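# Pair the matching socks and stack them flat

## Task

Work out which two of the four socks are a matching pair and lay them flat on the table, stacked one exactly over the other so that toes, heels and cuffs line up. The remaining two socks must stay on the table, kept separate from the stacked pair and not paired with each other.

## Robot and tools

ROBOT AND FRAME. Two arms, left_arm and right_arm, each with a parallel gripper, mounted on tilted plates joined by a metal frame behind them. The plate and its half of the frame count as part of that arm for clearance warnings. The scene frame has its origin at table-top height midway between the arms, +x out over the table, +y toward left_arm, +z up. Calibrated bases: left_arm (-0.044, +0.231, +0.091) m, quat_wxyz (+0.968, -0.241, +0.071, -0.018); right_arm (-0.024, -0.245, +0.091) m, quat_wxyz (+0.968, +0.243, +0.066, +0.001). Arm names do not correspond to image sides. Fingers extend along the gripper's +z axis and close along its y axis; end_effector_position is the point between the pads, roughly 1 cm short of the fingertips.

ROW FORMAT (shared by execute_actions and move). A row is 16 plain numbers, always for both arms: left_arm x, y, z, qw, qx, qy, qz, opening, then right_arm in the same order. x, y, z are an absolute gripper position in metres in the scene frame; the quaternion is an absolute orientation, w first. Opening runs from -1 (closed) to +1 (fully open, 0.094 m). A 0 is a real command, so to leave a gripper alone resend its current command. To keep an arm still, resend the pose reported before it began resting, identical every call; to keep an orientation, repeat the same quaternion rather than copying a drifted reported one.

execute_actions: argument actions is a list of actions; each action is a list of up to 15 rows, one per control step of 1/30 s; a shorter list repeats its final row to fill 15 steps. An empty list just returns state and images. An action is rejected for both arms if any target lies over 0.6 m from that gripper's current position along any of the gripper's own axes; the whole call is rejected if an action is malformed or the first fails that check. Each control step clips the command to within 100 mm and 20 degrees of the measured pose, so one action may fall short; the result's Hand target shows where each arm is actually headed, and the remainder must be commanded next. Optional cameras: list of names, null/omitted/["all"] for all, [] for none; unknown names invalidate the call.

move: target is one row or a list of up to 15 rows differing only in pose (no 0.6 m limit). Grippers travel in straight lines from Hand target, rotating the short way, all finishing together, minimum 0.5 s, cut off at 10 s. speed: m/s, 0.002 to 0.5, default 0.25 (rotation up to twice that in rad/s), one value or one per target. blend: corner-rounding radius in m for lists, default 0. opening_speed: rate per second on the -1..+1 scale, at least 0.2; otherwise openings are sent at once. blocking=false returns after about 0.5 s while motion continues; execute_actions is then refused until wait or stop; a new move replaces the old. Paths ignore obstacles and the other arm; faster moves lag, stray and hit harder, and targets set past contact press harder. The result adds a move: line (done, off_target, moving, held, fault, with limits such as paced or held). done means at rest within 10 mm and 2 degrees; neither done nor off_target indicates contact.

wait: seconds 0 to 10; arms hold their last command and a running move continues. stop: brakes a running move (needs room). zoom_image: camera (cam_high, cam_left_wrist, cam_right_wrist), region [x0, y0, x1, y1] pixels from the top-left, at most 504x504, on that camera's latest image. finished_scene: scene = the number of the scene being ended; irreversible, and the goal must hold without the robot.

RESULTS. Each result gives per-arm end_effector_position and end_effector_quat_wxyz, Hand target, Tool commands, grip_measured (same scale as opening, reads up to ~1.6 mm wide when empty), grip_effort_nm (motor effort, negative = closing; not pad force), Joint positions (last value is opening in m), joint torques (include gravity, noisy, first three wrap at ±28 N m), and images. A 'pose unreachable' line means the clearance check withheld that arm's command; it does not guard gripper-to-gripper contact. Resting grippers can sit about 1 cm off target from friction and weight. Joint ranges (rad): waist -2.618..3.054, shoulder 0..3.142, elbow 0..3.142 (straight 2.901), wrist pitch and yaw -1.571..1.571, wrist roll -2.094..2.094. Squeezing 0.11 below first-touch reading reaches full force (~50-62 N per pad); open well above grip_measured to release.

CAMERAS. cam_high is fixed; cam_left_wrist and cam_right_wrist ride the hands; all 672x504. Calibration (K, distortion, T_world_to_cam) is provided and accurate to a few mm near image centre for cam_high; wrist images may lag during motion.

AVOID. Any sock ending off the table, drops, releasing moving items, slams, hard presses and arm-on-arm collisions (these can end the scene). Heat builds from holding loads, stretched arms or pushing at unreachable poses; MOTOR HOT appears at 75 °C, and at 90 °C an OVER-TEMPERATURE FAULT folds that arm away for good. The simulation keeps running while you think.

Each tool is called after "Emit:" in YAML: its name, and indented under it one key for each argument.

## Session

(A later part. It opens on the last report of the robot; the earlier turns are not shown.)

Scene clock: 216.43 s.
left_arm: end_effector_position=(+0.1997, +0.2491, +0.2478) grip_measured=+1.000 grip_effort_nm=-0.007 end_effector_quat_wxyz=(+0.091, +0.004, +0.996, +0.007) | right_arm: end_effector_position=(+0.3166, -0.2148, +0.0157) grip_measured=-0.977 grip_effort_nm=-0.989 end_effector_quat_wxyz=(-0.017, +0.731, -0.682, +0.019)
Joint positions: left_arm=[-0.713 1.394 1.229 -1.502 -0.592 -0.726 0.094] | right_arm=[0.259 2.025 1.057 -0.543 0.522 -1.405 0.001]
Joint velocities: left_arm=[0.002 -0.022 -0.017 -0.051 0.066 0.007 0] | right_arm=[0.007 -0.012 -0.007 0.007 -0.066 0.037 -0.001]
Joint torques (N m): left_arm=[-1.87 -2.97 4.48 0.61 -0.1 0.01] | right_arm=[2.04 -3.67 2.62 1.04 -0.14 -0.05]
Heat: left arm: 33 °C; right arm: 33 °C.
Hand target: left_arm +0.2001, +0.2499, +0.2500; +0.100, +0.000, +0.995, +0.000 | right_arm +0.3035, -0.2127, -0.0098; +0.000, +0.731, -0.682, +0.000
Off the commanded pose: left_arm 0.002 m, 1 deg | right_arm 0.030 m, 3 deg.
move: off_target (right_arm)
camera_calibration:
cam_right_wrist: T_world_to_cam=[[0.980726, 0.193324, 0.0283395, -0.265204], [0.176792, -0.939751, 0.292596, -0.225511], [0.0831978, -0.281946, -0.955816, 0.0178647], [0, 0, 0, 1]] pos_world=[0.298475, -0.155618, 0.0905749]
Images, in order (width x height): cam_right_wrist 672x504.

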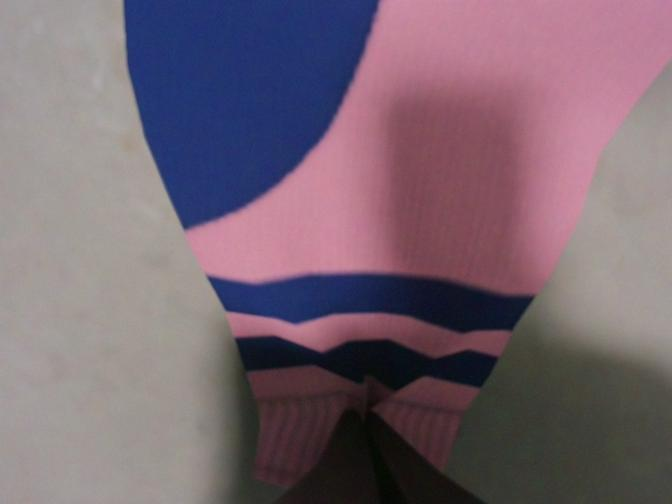

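Emit:
move:
  target:
    - [0.2,0.25,0.25,0.1,0,0.995,0,1,0.30,-0.235,0.035,0,-0.731,0.682,0,-1]
    - [0.2,0.25,0.25,0.1,0,0.995,0,1,0.275,-0.355,0.03,0,-0.731,0.682,0,-1]
    - [0.2,0.25,0.25,0.1,0,0.995,0,1,0.275,-0.355,0.012,0,-0.731,0.682,0,-1]
  speed: 0.08

Scene clock: 222.13 s.
left_arm: end_effector_position=(+0.1997, +0.2491, +0.2478) grip_measured=+1.000 grip_effort_nm=-0.012 end_effector_quat_wxyz=(+0.091, +0.004, +0.996, +0.007) | right_arm: end_effector_position=(+0.2773, -0.3631, +0.0180) grip_measured=-0.981 grip_effort_nm=-1.053 end_effector_quat_wxyz=(+0.008, +0.728, -0.685, +0.008)
Joint positions: left_arm=[-0.713 1.394 1.229 -1.502 -0.592 -0.726 0.094] | right_arm=[-0.152 1.691 0.917 -0.568 0.483 -1.836 0.001]
Joint velocities: left_arm=[0.007 -0.022 -0.002 0.051 0.007 -0.066 0] | right_arm=[-0.012 -0.007 0.017 -0.022 -0.051 -0.022 0]
Joint torques (N m): left_arm=[-1.84 -3.23 4.56 0.61 -0.13 -0.01] | right_arm=[2.86 -6.84 2.97 0.61 -0.12 -0.12]
Heat: left arm: 33 °C; right arm: 33 °C.
Hand target: left_arm +0.2001, +0.2499, +0.2500; +0.100, +0.000, +0.995, +0.000 | right_arm +0.2738, -0.3581, +0.0118; +0.005, +0.732, -0.682, +0.000
Off the commanded pose: left_arm 0.002 m, 1 deg | right_arm 0.010 m, 1 deg.
move: done
camera_calibration:
cam_left_wrist: T_world_to_cam=[[0.110566, -0.99383, 0.0087562, 0.224762], [-0.991404, -0.109667, 0.0713547, 0.250968], [-0.0699542, -0.0165703, -0.997413, 0.35188], [0, 0, 0, 1]] pos_world=[0.248575, 0.256729, 0.331093]
cam_right_wrist: T_world_to_cam=[[0.982257, 0.185926, -0.0245315, -0.2002], [0.184548, -0.93503, 0.302757, -0.359132], [0.0333528, -0.301912, -0.952752, -0.0119804], [0, 0, 0, 1]] pos_world=[0.263325, -0.302194, 0.0924042]

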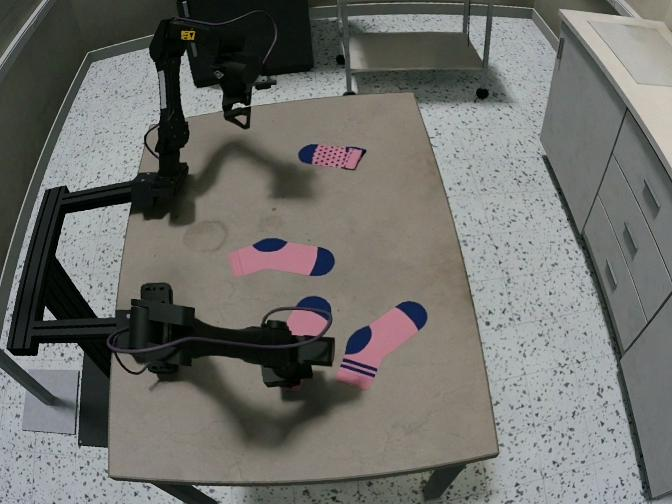

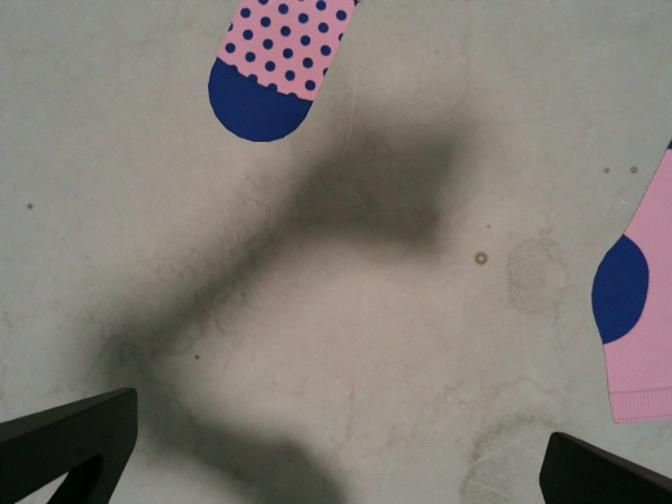

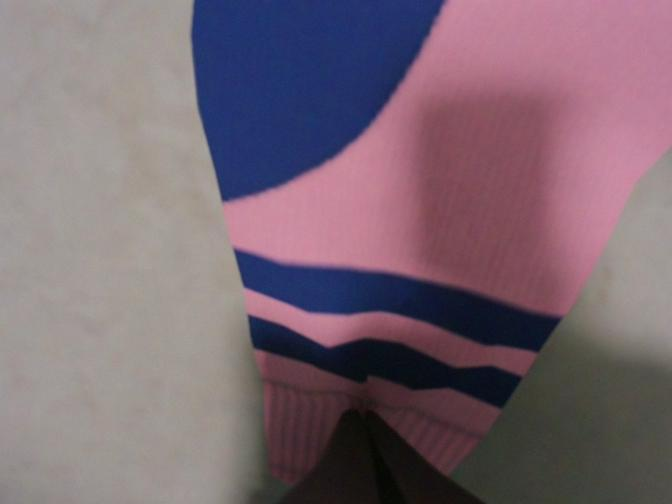

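Release, then go view from above.

Emit:
move:
  target:
    - [0.2,0.25,0.25,0.1,0,0.995,0,1,0.275,-0.358,0.016,0,-0.731,0.682,0,-0.2]
  opening_speed: 0.6
  cameras: []

Emit:
move:
  target:
    - [0.2,0.25,0.25,0.1,0,0.995,0,1,0.275,-0.358,0.08,0,-0.731,0.682,0,-0.2]
    - [0.2,0.25,0.25,0.1,0,0.995,0,1,0.30,-0.33,0.3,0,-0.5,0.866,0,-0.2]
  speed: 0.15

Scene clock: 226.57 s.
left_arm: end_effector_position=(+0.1997, +0.2491, +0.2478) grip_measured=+1.000 grip_effort_nm=-0.022 end_effector_quat_wxyz=(+0.091, +0.004, +0.996, +0.007) | right_arm: end_effector_position=(+0.2784, -0.3616, +0.0180) grip_measured=-0.202 grip_effort_nm=0.100 end_effector_quat_wxyz=(+0.003, +0.728, -0.685, +0.007)
Joint positions: left_arm=[-0.713 1.394 1.229 -1.502 -0.592 -0.726 0.094] | right_arm=[-0.152 1.691 0.917 -0.565 0.473 -1.837 0.037]
Joint velocities: left_arm=[-0.017 -0.012 0.002 0.066 0.037 0.007 0] | right_arm=[0.002 0.007 -0.007 -0.037 -0.022 0.037 0]
Joint torques (N m): left_arm=[-1.7 -3.07 4.57 0.62 -0.09 0.05] | right_arm=[3.06 -7.86 3.34 0.44 -0.12 -0.06]
Heat: left arm: 33 °C; right arm: 33 °C.
Hand target: left_arm +0.2001, +0.2499, +0.2500; +0.100, +0.000, +0.995, +0.000 | right_arm +0.2751, -0.3580, +0.0159; +0.000, +0.731, -0.682, +0.000
Off the commanded pose: left_arm 0.002 m, 1 deg | right_arm 0.005 m, 1 deg.
move: done
No camera images: "cameras" was empty.

Scene clock: 229.77 s.
left_arm: end_effector_position=(+0.1997, +0.2491, +0.2478) grip_measured=+1.000 grip_effort_nm=-0.012 end_effector_quat_wxyz=(+0.091, +0.004, +0.996, +0.007) | right_arm: end_effector_position=(+0.2993, -0.3261, +0.2917) grip_measured=-0.202 grip_effort_nm=0.090 end_effector_quat_wxyz=(+0.106, -0.497, +0.861, -0.019)
Joint positions: left_arm=[-0.713 1.394 1.229 -1.502 -0.592 -0.726 0.094] | right_arm=[0.407 1.532 1.678 -1.549 0.509 -0.737 0.037]
Joint velocities: left_arm=[-0.002 -0.007 -0.002 -0.022 0.037 0.051 0] | right_arm=[0.002 -0.007 -0.002 0.037 0.022 -0.037 0]
Joint torques (N m): left_arm=[-1.84 -3.08 4.64 0.64 -0.07 0.01] | right_arm=[4.01 -5.6 6.8 0.58 0.04 0.11]
Heat: left arm: 33 °C; right arm: 33 °C.
Hand target: left_arm +0.2001, +0.2499, +0.2500; +0.100, +0.000, +0.995, +0.000 | right_arm +0.2975, -0.3283, +0.3005; +0.115, -0.495, +0.861, -0.022
Off the commanded pose: left_arm 0.002 m, 1 deg | right_arm 0.009 m, 12 deg.
joint sent to its limit (right arm) — joint 4 (wrist pitch), lower limit. The joint targets are off in orientation, not in position.
move: off_target (right_arm)
camera_calibration:
cam_left_wrist: T_world_to_cam=[[0.110566, -0.99383, 0.0087562, 0.224762], [-0.991404, -0.109667, 0.0713547, 0.250968], [-0.0699542, -0.0165703, -0.997413, 0.35188], [0, 0, 0, 1]] pos_world=[0.248575, 0.256729, 0.331093]
cam_right_wrist: T_world_to_cam=[[0.910239, -0.390673, 0.137255, -0.435616], [-0.408154, -0.902372, 0.138327, -0.175547], [0.0698147, -0.181932, -0.98083, 0.29563], [0, 0, 0, 1]] pos_world=[0.304226, -0.274808, 0.374036]

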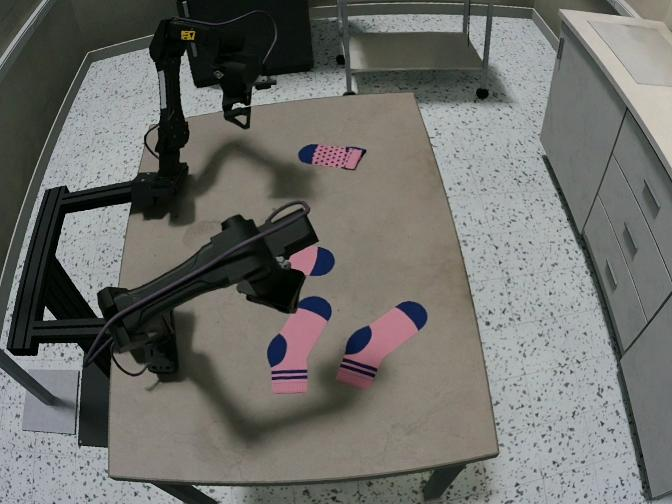

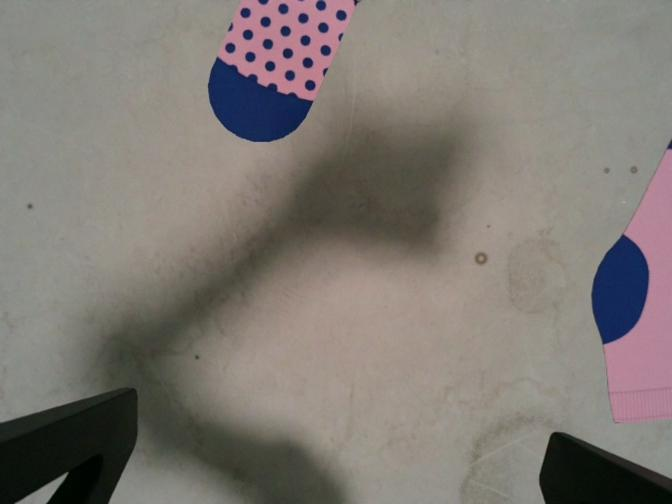

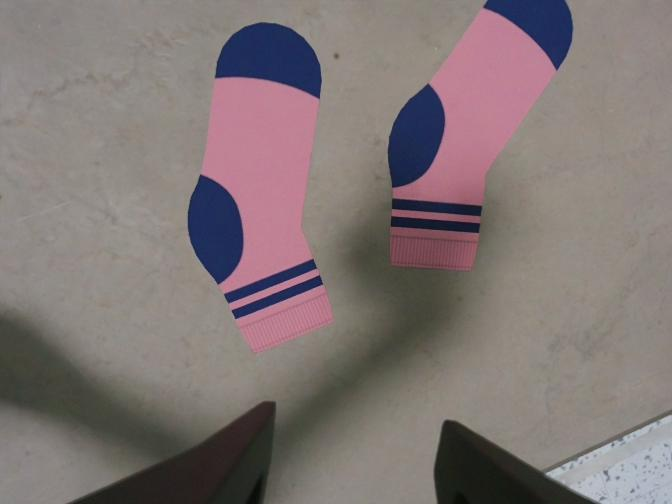

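Emit:
move:
  target:
    - [0.2,0.25,0.25,0.1,0,0.995,0,1,0.417,-0.362,0.08,0,-0.515,0.857,0,-0.15]
    - [0.2,0.25,0.25,0.1,0,0.995,0,1,0.417,-0.362,0.03,0,-0.515,0.857,0,-0.15]
  speed: 0.13
  cameras: ["cam_right_wrist"]

Scene clock: 238.47 s.
left_arm: end_effector_position=(+0.1997, +0.2491, +0.2478) grip_measured=+1.000 grip_effort_nm=-0.017 end_effector_quat_wxyz=(+0.091, +0.004, +0.996, +0.007) | right_arm: end_effector_position=(+0.4212, -0.3710, +0.0397) grip_measured=-0.152 grip_effort_nm=0.095 end_effector_quat_wxyz=(-0.001, -0.508, +0.861, -0.012)
Joint positions: left_arm=[-0.713 1.394 1.229 -1.502 -0.592 -0.726 0.094] | right_arm=[-0.085 2.125 1.688 -0.928 0.496 -1.203 0.04]
Joint velocities: left_arm=[0.012 0.007 -0.017 0.022 -0.066 0.022 0] | right_arm=[0.007 0.002 0.012 0.007 0.051 -0.066 -0.001]
Joint torques (N m): left_arm=[-1.73 -3.19 4.6 0.59 -0.09 0.02] | right_arm=[5.29 -10.5 4.12 0.57 -0.08 -0.08]
Heat: left arm: 33 °C; right arm: 33 °C.
Hand target: left_arm +0.2001, +0.2499, +0.2500; +0.100, +0.000, +0.995, +0.000 | right_arm +0.4183, -0.3628, +0.0295; -0.005, -0.517, +0.856, -0.004
Off the commanded pose: left_arm 0.002 m, 1 deg | right_arm 0.014 m, 2 deg.
move: off_target (right_arm)
camera_calibration:
cam_right_wrist: T_world_to_cam=[[0.929584, -0.368604, -0.00225876, -0.523952], [-0.351228, -0.887591, 0.298029, -0.156228], [-0.11186, -0.27625, -0.954554, 0.0722188], [0, 0, 0, 1]] pos_world=[0.440264, -0.311847, 0.114314]
Images, in order (width x height): cam_right_wrist 672x504.

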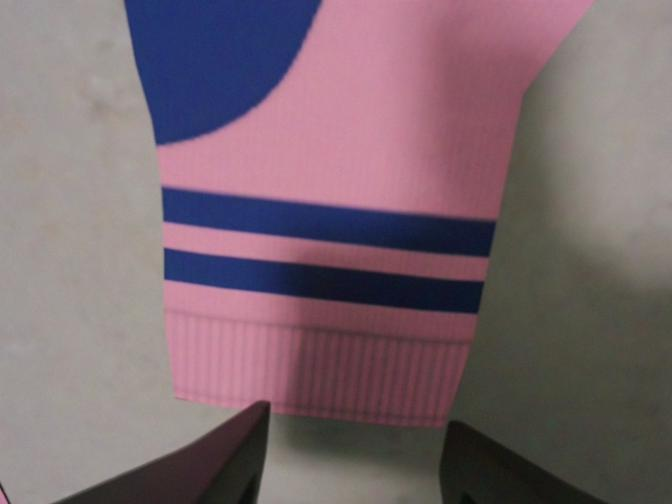

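Emit:
move:
  target:
    - [0.2,0.25,0.25,0.1,0,0.995,0,1,0.408,-0.353,0.035,0,-0.515,0.857,0,-0.15]
    - [0.2,0.25,0.25,0.1,0,0.995,0,1,0.406,-0.353,-0.01,0,-0.515,0.857,0,-0.15]
  speed: 0.1
  cameras: ["cam_right_wrist"]

Emit:
move:
  target:
    - [0.2,0.25,0.25,0.1,0,0.995,0,1,0.406,-0.353,-0.012,0,-0.515,0.857,0,-1]
  opening_speed: 1
  cameras: ["cam_right_wrist"]

Scene clock: 245.10 s.
left_arm: end_effector_position=(+0.1997, +0.2491, +0.2478) grip_measured=+1.000 grip_effort_nm=-0.017 end_effector_quat_wxyz=(+0.091, +0.004, +0.996, +0.007) | right_arm: end_effector_position=(+0.4055, -0.3577, +0.0177) grip_measured=-0.152 grip_effort_nm=0.100 end_effector_quat_wxyz=(-0.007, -0.522, +0.853, -0.007)
Joint positions: left_arm=[-0.713 1.394 1.229 -1.502 -0.592 -0.726 0.094] | right_arm=[-0.086 2.121 1.572 -0.836 0.494 -1.226 0.04]
Joint velocities: left_arm=[0.002 0.002 -0.012 -0.007 0.007 -0.051 0] | right_arm=[0.002 0.007 0.012 0.022 -0.022 -0.066 -0.001]
Joint torques (N m): left_arm=[-1.76 -3.15 4.7 0.6 -0.09 0.05] | right_arm=[2.88 -8.55 2.36 1.45 -0.23 -0.13]
Heat: left arm: 33 °C; right arm: 34 °C.
Hand target: left_arm +0.2001, +0.2499, +0.2500; +0.100, +0.000, +0.995, +0.000 | right_arm +0.4048, -0.3534, -0.0087; -0.002, -0.515, +0.857, +0.000
Off the commanded pose: left_arm 0.002 m, 1 deg | right_arm 0.028 m, 1 deg.
move: off_target (right_arm)
camera_calibration:
cam_right_wrist: T_world_to_cam=[[0.940479, -0.339271, -0.0198343, -0.498128], [-0.318013, -0.89913, 0.300722, -0.161055], [-0.11986, -0.276516, -0.953505, 0.0563213], [0, 0, 0, 1]] pos_world=[0.424012, -0.298237, 0.0922556]
Images, in order (width x height): cam_right_wrist 672x504.

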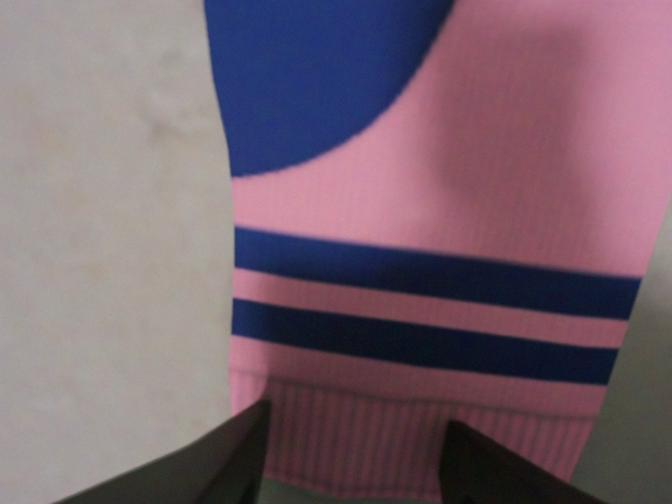

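Scene clock: 246.17 s.
left_arm: end_effector_position=(+0.1997, +0.2491, +0.2478) grip_measured=+1.000 grip_effort_nm=-0.017 end_effector_quat_wxyz=(+0.091, +0.004, +0.996, +0.007) | right_arm: end_effector_position=(+0.4173, -0.3616, +0.0180) grip_measured=-0.983 grip_effort_nm=-0.906 end_effector_quat_wxyz=(+0.011, -0.512, +0.858, -0.023)
Joint positions: left_arm=[-0.713 1.394 1.229 -1.502 -0.592 -0.726 0.094] | right_arm=[-0.09 2.118 1.571 -0.781 0.495 -1.233 0.001]
Joint velocities: left_arm=[0.022 -0.022 0.007 0.007 -0.022 0.022 0] | right_arm=[-0.022 -0.022 0.002 -0.007 0.066 0.007 0.001]
Joint torques (N m): left_arm=[-1.65 -3.21 4.52 0.62 -0.07 0.03] | right_arm=[3.07 -8.31 2.21 0.98 -0.27 -0.08]
Heat: left arm: 33 °C; right arm: 34 °C.
Hand target: left_arm +0.2001, +0.2499, +0.2500; +0.100, +0.000, +0.995, +0.000 | right_arm +0.4047, -0.3531, -0.0104; -0.001, -0.515, +0.857, +0.001
Off the commanded pose: left_arm 0.002 m, 1 deg | right_arm 0.033 m, 3 deg.
move: off_target (right_arm)
camera_calibration:
cam_right_wrist: T_world_to_cam=[[0.932565, -0.35991, 0.0280688, -0.515599], [-0.351987, -0.889253, 0.29212, -0.14291], [-0.0801767, -0.282301, -0.95597, 0.0383283], [0, 0, 0, 1]] pos_world=[0.4336, -0.301832, 0.0928597]
Images, in order (width x height): cam_right_wrist 672x504.

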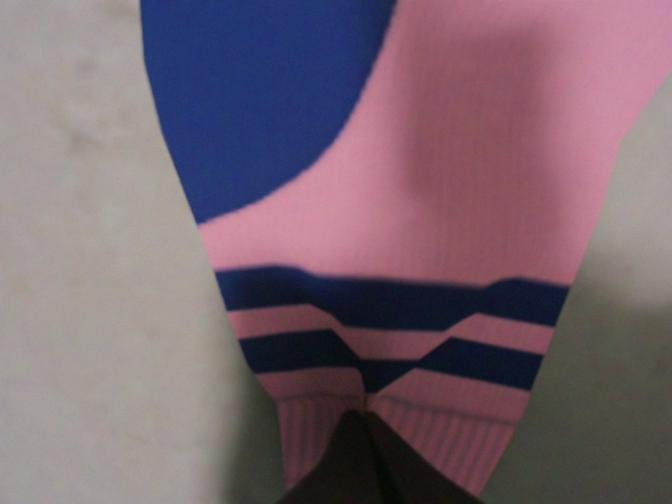

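Emit:
move:
  target:
    - [0.2,0.25,0.25,0.1,0,0.995,0,1,0.43,-0.31,0.12,0,-0.515,0.857,0,-1]
    - [0.2,0.25,0.25,0.1,0,0.995,0,1,0.41,-0.25,0.25,0,-0.515,0.857,0,-1]
    - [0.2,0.25,0.25,0.1,0,0.995,0,1,0.37,-0.18,0.31,0,-0.6,0.8,0,-1]
  speed: 0.12
  blend: 0.02
  cameras: []

Emit:
move:
  target:
    - [0.2,0.25,0.25,0.1,0,0.995,0,1,0.355,-0.155,0.29,0,-0.695,0.719,0,-1]
  speed: 0.1

Scene clock: 255.73 s.
left_arm: end_effector_position=(+0.1997, +0.2491, +0.2478) grip_measured=+1.000 grip_effort_nm=-0.017 end_effector_quat_wxyz=(+0.091, +0.004, +0.996, +0.007) | right_arm: end_effector_position=(+0.3777, -0.1737, +0.3036) grip_measured=-0.984 grip_effort_nm=-0.882 end_effector_quat_wxyz=(+0.129, -0.592, +0.796, -0.019)
Joint positions: left_arm=[-0.713 1.394 1.229 -1.502 -0.592 -0.726 0.094] | right_arm=[0.646 2.056 2.125 -1.549 0.505 -0.72 0.001]
Joint velocities: left_arm=[-0.017 0.017 0.002 -0.007 -0.066 -0.022 0] | right_arm=[-0.022 -0.002 -0.002 -0.007 0.007 -0.007 0.001]
Joint torques (N m): left_arm=[-1.83 -3.1 4.6 0.58 -0.07 0.03] | right_arm=[5.65 -11.3 3.96 0.7 -0.07 0.1]
Heat: left arm: 33 °C; right arm: 34 °C.
Hand target: left_arm +0.2001, +0.2499, +0.2500; +0.100, +0.000, +0.995, +0.000 | right_arm +0.3685, -0.1776, +0.3101; +0.130, -0.594, +0.794, -0.015
Off the commanded pose: left_arm 0.002 m, 1 deg | right_arm 0.012 m, 15 deg.
joint sent to its limit (right arm) — joint 4 (wrist pitch), lower limit. The joint targets are off in orientation, not in position.
move: off_target (right_arm)
No camera images: "cameras" was empty.

Scene clock: 258.07 s.
left_arm: end_effector_position=(+0.1997, +0.2491, +0.2478) grip_measured=+1.000 grip_effort_nm=-0.012 end_effector_quat_wxyz=(+0.091, +0.004, +0.996, +0.007) | right_arm: end_effector_position=(+0.3657, -0.1641, +0.2959) grip_measured=-0.984 grip_effort_nm=-0.886 end_effector_quat_wxyz=(-0.112, +0.673, -0.731, +0.027)
Joint positions: left_arm=[-0.713 1.394 1.229 -1.502 -0.592 -0.726 0.094] | right_arm=[0.669 2.056 2.077 -1.55 0.5 -0.885 0.001]
Joint velocities: left_arm=[0.027 0.012 -0.012 0.022 0.007 0.022 0] | right_arm=[-0.002 0.007 0.007 -0.066 0.007 -0.022 -0.001]
Joint torques (N m): left_arm=[-1.73 -3.14 4.59 0.57 -0.06 0.01] | right_arm=[6.43 -7.19 3.96 0.63 -0.1 -0.05]
Heat: left arm: 33 °C; right arm: 35 °C.
Hand target: left_arm +0.2001, +0.2499, +0.2500; +0.100, +0.000, +0.995, +0.000 | right_arm +0.3552, -0.1549, +0.2895; -0.094, +0.692, -0.715, +0.022
Off the commanded pose: left_arm 0.002 m, 1 deg | right_arm 0.015 m, 13 deg.
joint sent to its limit (right arm) — joint 4 (wrist pitch), lower limit. The joint targets are off in orientation, not in position.
move: off_target (right_arm)
camera_calibration:
cam_left_wrist: T_world_to_cam=[[0.110566, -0.99383, 0.0087562, 0.224762], [-0.991404, -0.109667, 0.0713547, 0.250968], [-0.0699542, -0.0165703, -0.997413, 0.35188], [0, 0, 0, 1]] pos_world=[0.248575, 0.256729, 0.331093]
cam_right_wrist: T_world_to_cam=[[0.982353, 0.0346626, 0.183798, -0.4037], [0.00141962, -0.984031, 0.177991, -0.177693], [0.187033, -0.174589, -0.966715, 0.278755], [0, 0, 0, 1]] pos_world=[0.344691, -0.112194, 0.375303]

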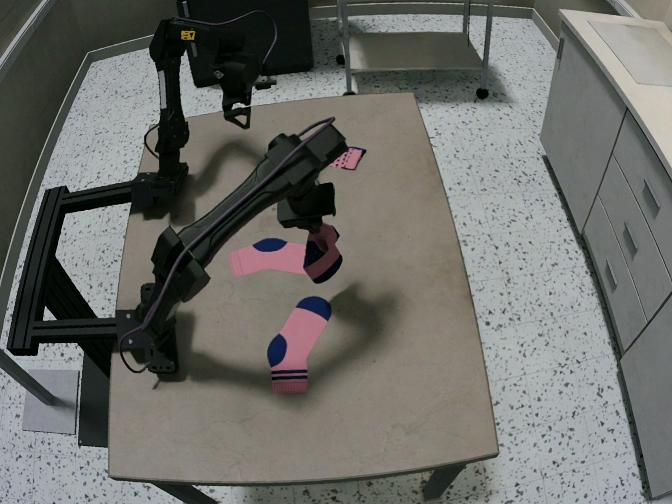

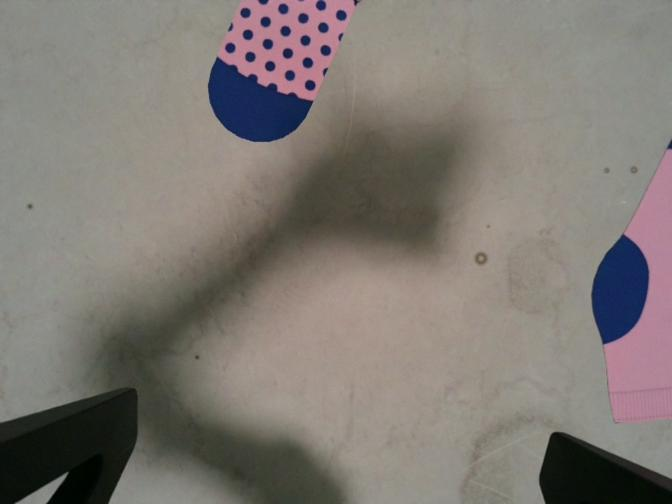

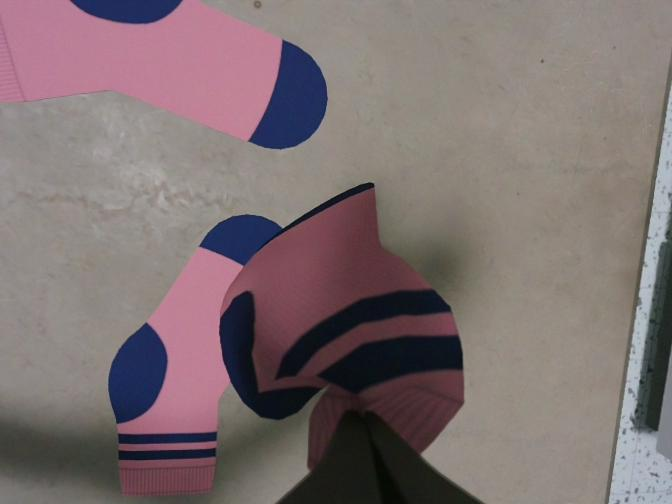

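Emit:
move:
  target:
    - [0.2,0.25,0.25,0.1,0,0.995,0,1,0.29,-0.165,0.27,0,-0.695,0.719,0,-1]
  speed: 0.12

Scene clock: 263.63 s.
left_arm: end_effector_position=(+0.1997, +0.2491, +0.2478) grip_measured=+1.000 grip_effort_nm=-0.012 end_effector_quat_wxyz=(+0.091, +0.004, +0.996, +0.007) | right_arm: end_effector_position=(+0.3001, -0.1625, +0.2624) grip_measured=-0.984 grip_effort_nm=-0.886 end_effector_quat_wxyz=(-0.036, +0.693, -0.720, +0.009)
Joint positions: left_arm=[-0.713 1.394 1.229 -1.502 -0.592 -0.726 0.094] | right_arm=[0.728 1.96 1.781 -1.556 0.47 -0.781 0.001]
Joint velocities: left_arm=[-0.007 0.002 0.002 -0.022 -0.081 -0.066 0] | right_arm=[0.002 0.017 -0.017 0.007 -0.022 0.051 0]
Joint torques (N m): left_arm=[-1.83 -3.08 4.59 0.61 -0.13 0.03] | right_arm=[5.68 -10.06 4.07 0.39 -0.13 0.11]
Heat: left arm: 33 °C; right arm: 35 °C.
Hand target: left_arm +0.2001, +0.2499, +0.2500; +0.100, +0.000, +0.995, +0.000 | right_arm +0.2910, -0.1639, +0.2686; -0.040, +0.696, -0.717, +0.005
Off the commanded pose: left_arm 0.002 m, 1 deg | right_arm 0.013 m, 4 deg.
joint sent to its limit (right arm) — joint 4 (wrist pitch), lower limit. The joint targets are off in orientation, not in position.
move: off_target (right_arm)
camera_calibration:
cam_left_wrist: T_world_to_cam=[[0.110566, -0.99383, 0.0087562, 0.224762], [-0.991404, -0.109667, 0.0713547, 0.250968], [-0.0699542, -0.0165703, -0.997413, 0.35188], [0, 0, 0, 1]] pos_world=[0.248575, 0.256729, 0.331093]
cam_right_wrist: T_world_to_cam=[[0.995039, 0.0877391, 0.0469004, -0.29248], [0.0731756, -0.964833, 0.252473, -0.207996], [0.0674028, -0.247789, -0.966467, 0.282825], [0, 0, 0, 1]] pos_world=[0.287186, -0.104939, 0.339572]

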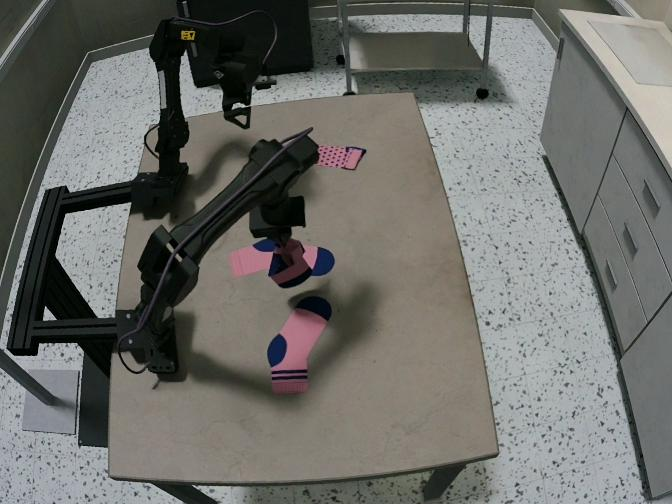

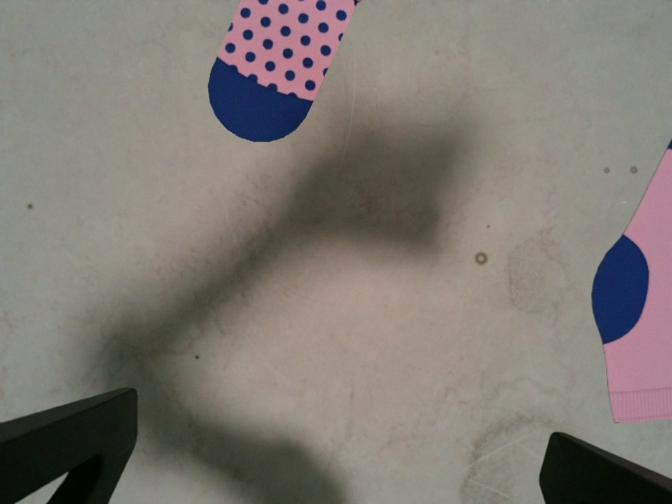

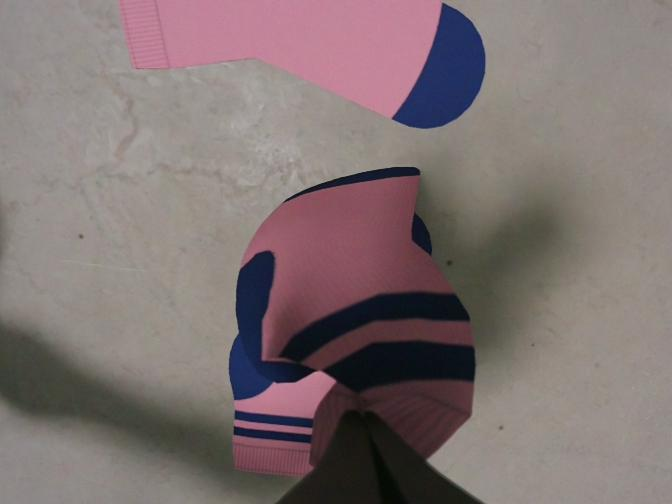

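Emit:
move:
  target:
    - [0.2,0.25,0.25,0.1,0,0.995,0,1,0.282,-0.195,0.25,0,-0.695,0.719,0,-1]
    - [0.2,0.25,0.25,0.1,0,0.995,0,1,0.28,-0.215,0.205,0,-0.695,0.719,0,-1]
  speed: 0.08
  blend: 0.02

Scene clock: 274.57 s.
left_arm: end_effector_position=(+0.1997, +0.2491, +0.2478) grip_measured=+1.000 grip_effort_nm=-0.017 end_effector_quat_wxyz=(+0.091, +0.004, +0.996, +0.007) | right_arm: end_effector_position=(+0.2814, -0.2129, +0.2022) grip_measured=-0.984 grip_effort_nm=-0.886 end_effector_quat_wxyz=(+0.012, +0.696, -0.718, -0.001)
Joint positions: left_arm=[-0.713 1.394 1.229 -1.502 -0.592 -0.726 0.094] | right_arm=[0.573 1.824 1.467 -1.408 0.483 -0.91 0.001]
Joint velocities: left_arm=[-0.002 -0.002 -0.007 -0.007 -0.022 0.066 0] | right_arm=[-0.012 -0.012 -0.002 -0.037 -0.022 -0.022 -0.001]
Joint torques (N m): left_arm=[-1.69 -3.19 4.64 0.59 -0.08 0.04] | right_arm=[3.97 -9.31 4.01 0.5 0.03 -0.06]
Heat: left arm: 33 °C; right arm: 35 °C.
Hand target: left_arm +0.2001, +0.2499, +0.2500; +0.100, +0.000, +0.995, +0.000 | right_arm +0.2808, -0.2154, +0.2048; +0.002, +0.695, -0.719, +0.002
Off the commanded pose: left_arm 0.002 m, 1 deg | right_arm 0.004 m, 1 deg.
move: done; blend cut to 0.0199 m at target 1
camera_calibration:
cam_left_wrist: T_world_to_cam=[[0.110566, -0.99383, 0.0087562, 0.224762], [-0.991404, -0.109667, 0.0713547, 0.250968], [-0.0699542, -0.0165703, -0.997413, 0.35188], [0, 0, 0, 1]] pos_world=[0.248575, 0.256729, 0.331093]
cam_right_wrist: T_world_to_cam=[[0.994599, 0.0949906, -0.0418332, -0.246976], [0.103122, -0.950129, 0.294312, -0.253888], [-0.0117901, -0.297037, -0.954793, 0.222862], [0, 0, 0, 1]] pos_world=[0.274451, -0.151568, 0.277178]

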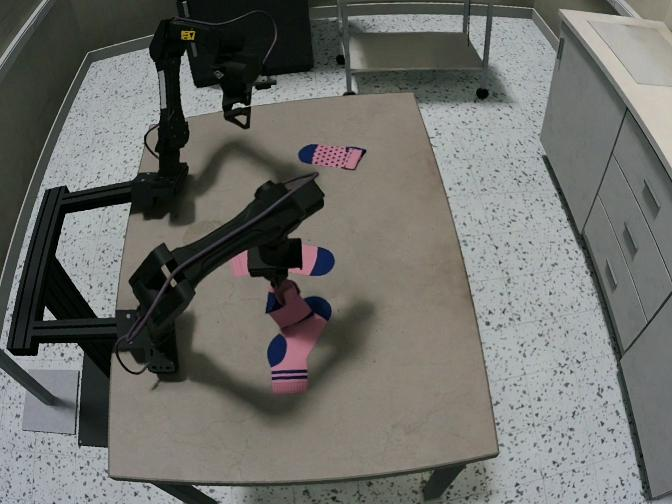

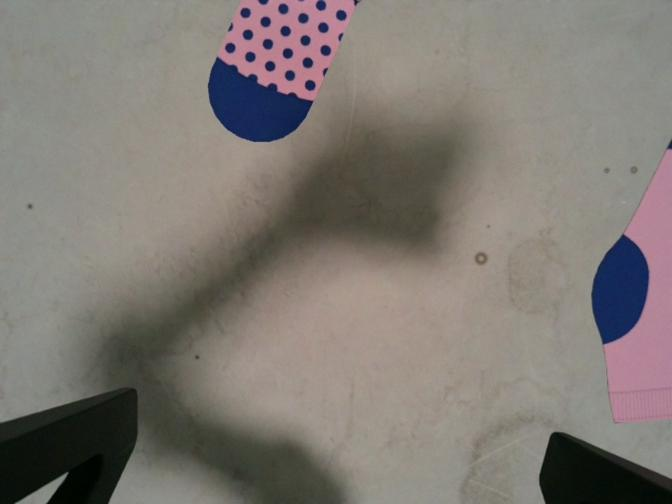

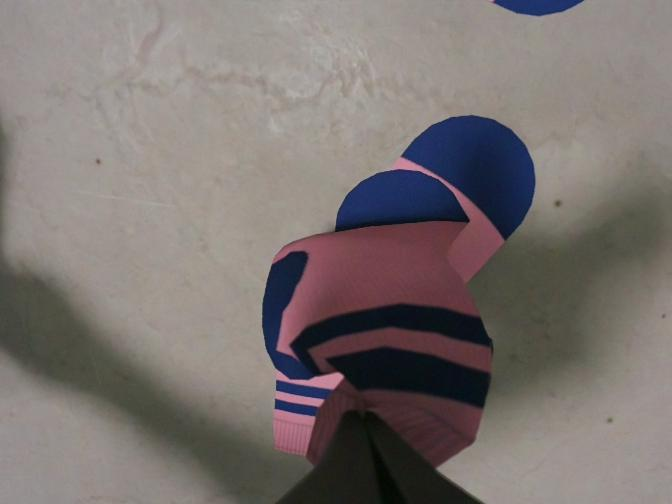

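Emit:
move:
  target:
    - [0.2,0.25,0.25,0.1,0,0.995,0,1,0.31,-0.185,0.22,0,-0.695,0.719,0,-1]
    - [0.2,0.25,0.25,0.1,0,0.995,0,1,0.31,-0.185,0.18,0,-0.695,0.719,0,-1]
  speed: 0.08

Emit:
zoom_image:
  camera: "cam_high"
  region: [200, 220, 400, 400]

Scene clock: 282.90 s.
left_arm: end_effector_position=(+0.1997, +0.2491, +0.2478) grip_measured=+1.000 grip_effort_nm=-0.012 end_effector_quat_wxyz=(+0.091, +0.004, +0.996, +0.007) | right_arm: end_effector_position=(+0.3118, -0.1872, +0.1857) grip_measured=-0.984 grip_effort_nm=-0.886 end_effector_quat_wxyz=(-0.003, +0.690, -0.723, +0.000)
Joint positions: left_arm=[-0.713 1.394 1.229 -1.502 -0.592 -0.726 0.094] | right_arm=[0.559 1.942 1.539 -1.321 0.483 -0.926 0.001]
Joint velocities: left_arm=[0.007 -0.027 -0.007 -0.037 -0.037 -0.051 0] | right_arm=[-0.002 0.007 0.007 -0.007 -0.022 -0.037 0]
Joint torques (N m): left_arm=[-1.68 -3.18 4.46 0.6 -0.12 0.03] | right_arm=[4.44 -7.53 4.21 0.59 0.01 -0.08]
Heat: left arm: 33 °C; right arm: 34 °C.
Hand target: left_arm +0.2001, +0.2499, +0.2500; +0.100, +0.000, +0.995, +0.000 | right_arm +0.3100, -0.1850, +0.1800; +0.001, +0.695, -0.719, +0.000
Off the commanded pose: left_arm 0.002 m, 1 deg | right_arm 0.006 m, 1 deg.
move: done
camera_calibration:
cam_left_wrist: T_world_to_cam=[[0.110566, -0.99383, 0.0087562, 0.224762], [-0.991404, -0.109667, 0.0713547, 0.250968], [-0.0699542, -0.0165703, -0.997413, 0.35188], [0, 0, 0, 1]] pos_world=[0.248575, 0.256729, 0.331093]
cam_right_wrist: T_world_to_cam=[[0.996663, 0.0800127, -0.0161769, -0.288533], [0.0813535, -0.957222, 0.277682, -0.219137], [0.00673319, -0.278071, -0.960537, 0.213923], [0, 0, 0, 1]] pos_world=[0.303957, -0.127191, 0.261664]

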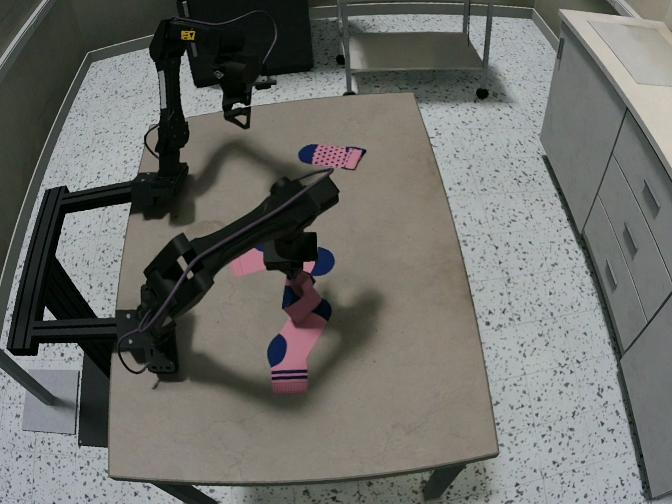

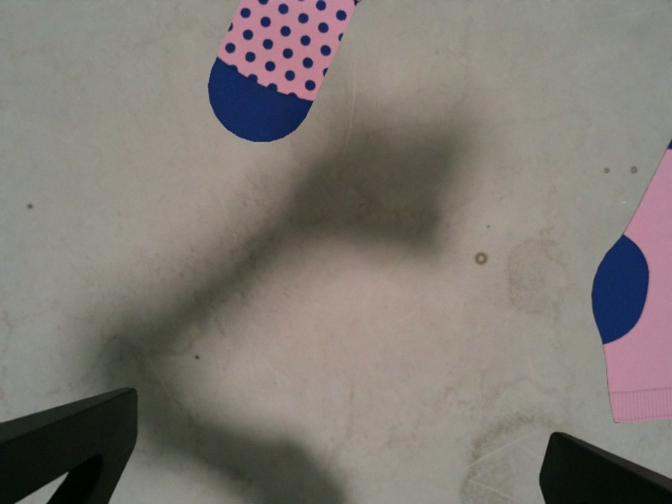

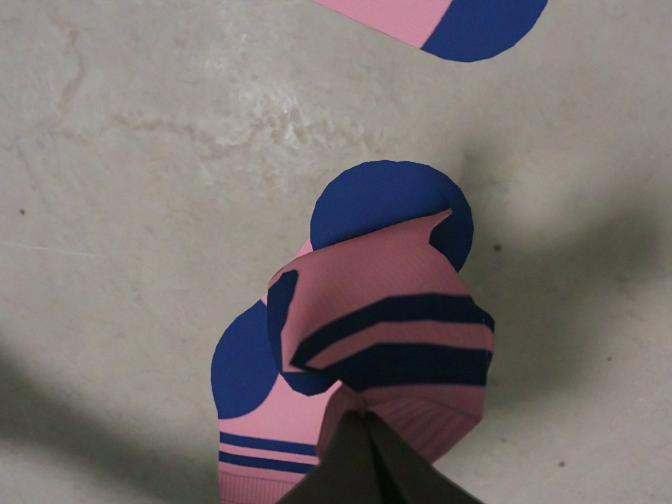

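Scaled by 2.520.

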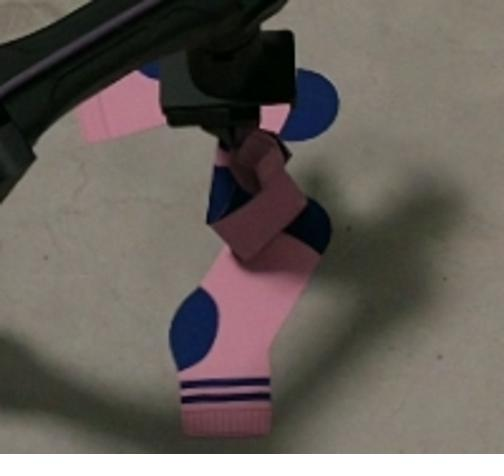

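Emit:
zoom_image:
  camera: "cam_right_wrist"
  region: [240, 120, 520, 420]

Scaled by 1.680.

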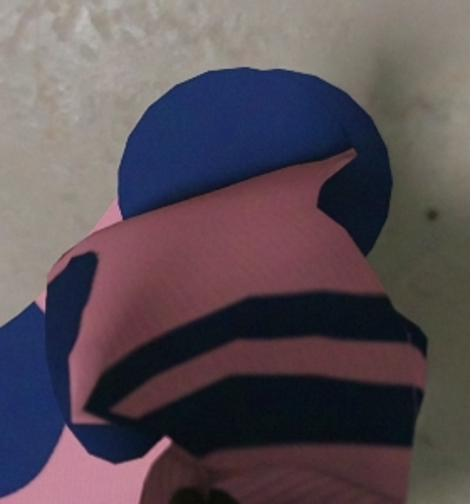

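Emit:
move:
  target:
    - [0.2,0.25,0.25,0.1,0,0.995,0,1,0.325,-0.18,0.215,0,-0.68,0.733,0,-1]
    - [0.2,0.25,0.25,0.1,0,0.995,0,1,0.338,-0.185,0.17,0,-0.67,0.742,0,-1]
  speed: 0.08

Emit:
zoom_image:
  camera: "cam_right_wrist"
  region: [200, 80, 520, 420]

Scene clock: 294.10 s.
left_arm: end_effector_position=(+0.1997, +0.2491, +0.2478) grip_measured=+1.000 grip_effort_nm=-0.017 end_effector_quat_wxyz=(+0.091, +0.004, +0.996, +0.007) | right_arm: end_effector_position=(+0.3402, -0.1892, +0.1784) grip_measured=-0.984 grip_effort_nm=-0.886 end_effector_quat_wxyz=(+0.007, -0.664, +0.748, +0.000)
Joint positions: left_arm=[-0.713 1.394 1.229 -1.502 -0.592 -0.726 0.094] | right_arm=[0.508 2.016 1.639 -1.311 0.49 -0.914 0.001]
Joint velocities: left_arm=[-0.012 0.007 -0.017 0.022 -0.022 0.022 0] | right_arm=[0.012 -0.002 0.012 0.051 -0.037 0.022 0]
Joint torques (N m): left_arm=[-1.94 -3.11 4.36 0.61 -0.11 0.03] | right_arm=[4.89 -7.66 4.23 0.57 0.03 -0.08]
Heat: left arm: 33 °C; right arm: 34 °C.
Hand target: left_arm +0.2001, +0.2499, +0.2500; +0.100, +0.000, +0.995, +0.000 | right_arm +0.3380, -0.1854, +0.1701; -0.001, -0.670, +0.742, +0.000
Off the commanded pose: left_arm 0.002 m, 1 deg | right_arm 0.010 m, 1 deg.
move: done
camera_calibration:
cam_left_wrist: T_world_to_cam=[[0.110566, -0.99383, 0.0087562, 0.224762], [-0.991404, -0.109667, 0.0713547, 0.250968], [-0.0699542, -0.0165703, -0.997413, 0.35188], [0, 0, 0, 1]] pos_world=[0.248575, 0.256729, 0.331093]
cam_right_wrist: T_world_to_cam=[[0.999929, 0.00712076, -0.00957236, -0.332923], [0.00946581, -0.961894, 0.273257, -0.197001], [-0.0072618, -0.273328, -0.961893, 0.212141], [0, 0, 0, 1]] pos_world=[0.336305, -0.129139, 0.254702]

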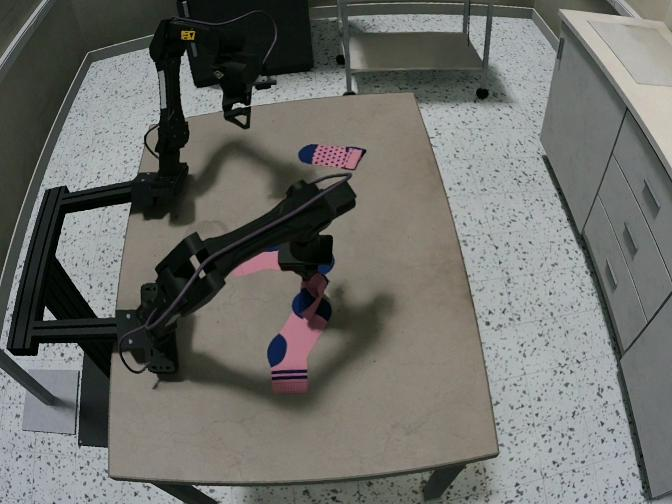

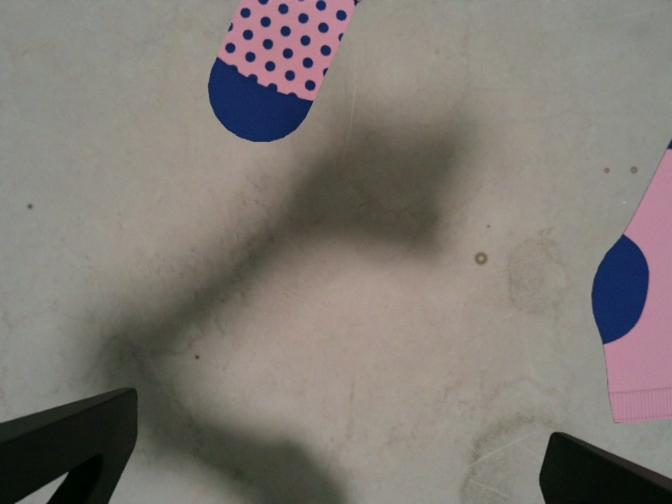

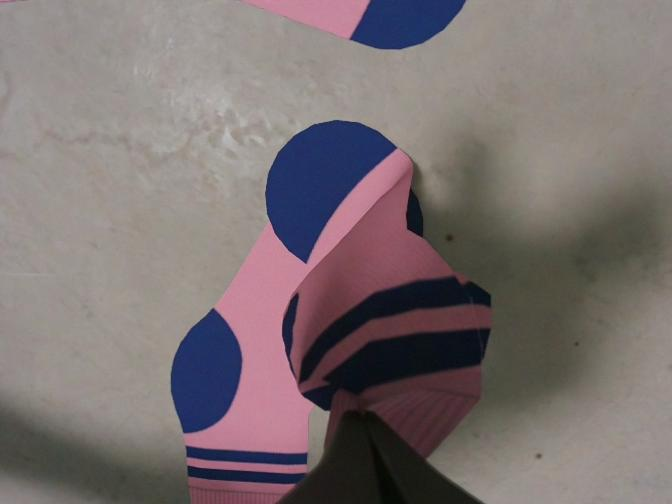

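Scaled by 1.482.

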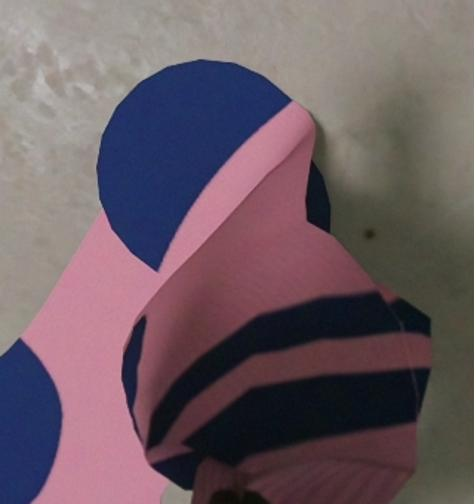

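Emit:
move:
  target: [0.2,0.25,0.25,0.1,0,0.995,0,1,0.33,-0.20,0.25,0,-0.67,0.742,0,-1]
  speed: 0.1

Emit:
zoom_image:
  camera: "cam_right_wrist"
  region: [200, 80, 520, 420]

Emit:
zoom_image:
  camera: "cam_high"
  region: [200, 220, 400, 400]

Scene clock: 300.67 s.
left_arm: end_effector_position=(+0.1997, +0.2491, +0.2478) grip_measured=+1.000 grip_effort_nm=-0.012 end_effector_quat_wxyz=(+0.091, +0.004, +0.996, +0.007) | right_arm: end_effector_position=(+0.3297, -0.1990, +0.2321) grip_measured=-0.984 grip_effort_nm=-0.886 end_effector_quat_wxyz=(+0.000, -0.673, +0.739, -0.004)
Joint positions: left_arm=[-0.713 1.394 1.229 -1.502 -0.592 -0.726 0.094] | right_arm=[0.574 2.004 1.814 -1.548 0.49 -0.86 0.001]
Joint velocities: left_arm=[-0.002 -0.002 -0.007 -0.066 0.066 0.007 0] | right_arm=[-0.007 -0.017 0.002 0.051 0.022 -0.037 -0.001]
Joint torques (N m): left_arm=[-1.72 -3.08 4.6 0.6 -0.05 0.05] | right_arm=[6.11 -11.06 7.15 0.17 -0.09 0.08]
Heat: left arm: 33 °C; right arm: 34 °C.
Hand target: left_arm +0.2001, +0.2499, +0.2500; +0.100, +0.000, +0.995, +0.000 | right_arm +0.3288, -0.2003, +0.2490; +0.020, -0.670, +0.742, -0.003
Off the commanded pose: left_arm 0.002 m, 1 deg | right_arm 0.018 m, 1 deg.
joint sent to its limit (right arm) — joint 4 (wrist pitch), lower limit. The joint targets still meet the commanded pose.
move: off_target (right_arm)
camera_calibration:
cam_left_wrist: T_world_to_cam=[[0.110566, -0.99383, 0.0087562, 0.224762], [-0.991404, -0.109667, 0.0713547, 0.250968], [-0.0699542, -0.0165703, -0.997413, 0.35188], [0, 0, 0, 1]] pos_world=[0.248575, 0.256729, 0.331093]
cam_right_wrist: T_world_to_cam=[[0.99931, 0.0334671, -0.0160801, -0.314889], [0.0366809, -0.956978, 0.287831, -0.232366], [-0.00575541, -0.288223, -0.957546, 0.256543], [0, 0, 0, 1]] pos_world=[0.324672, -0.13789, 0.307471]

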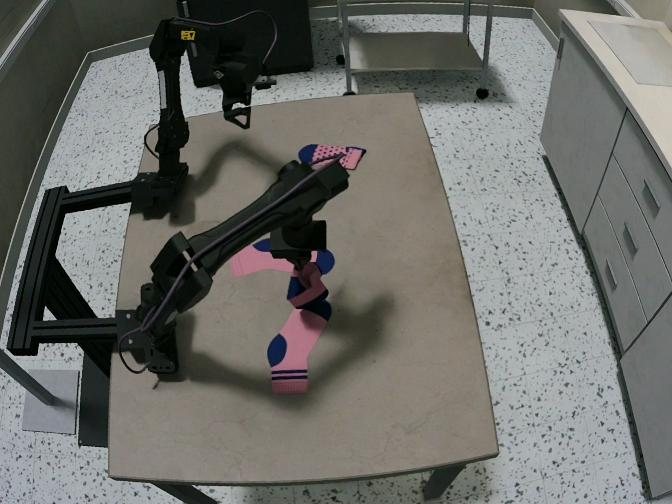

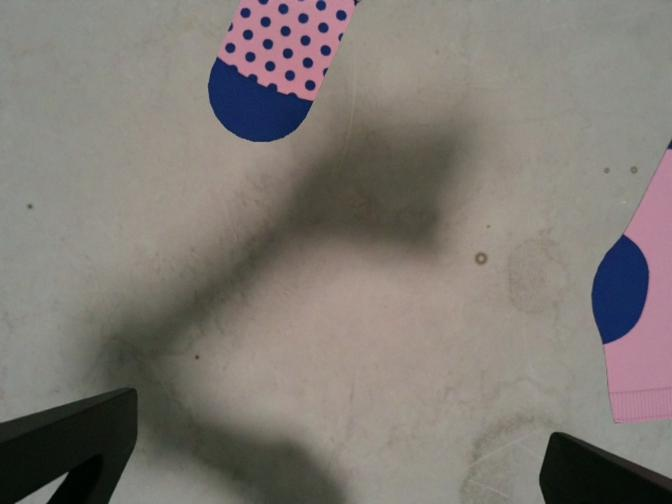

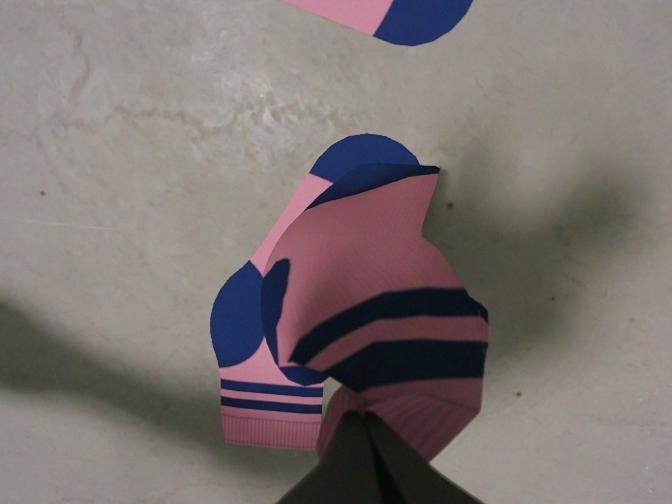

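Scaled by 1.482.

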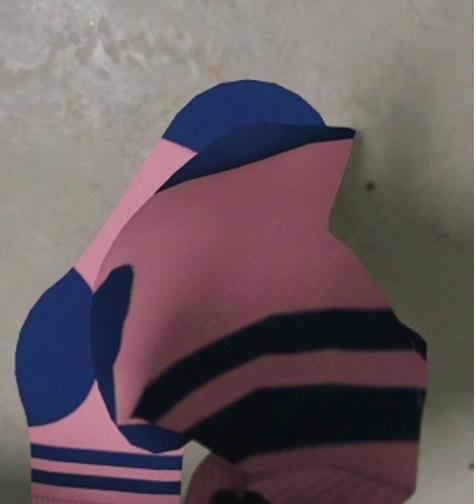

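Scaled by 2.520.

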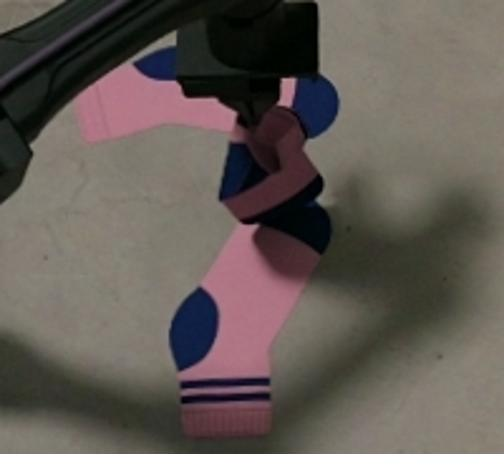

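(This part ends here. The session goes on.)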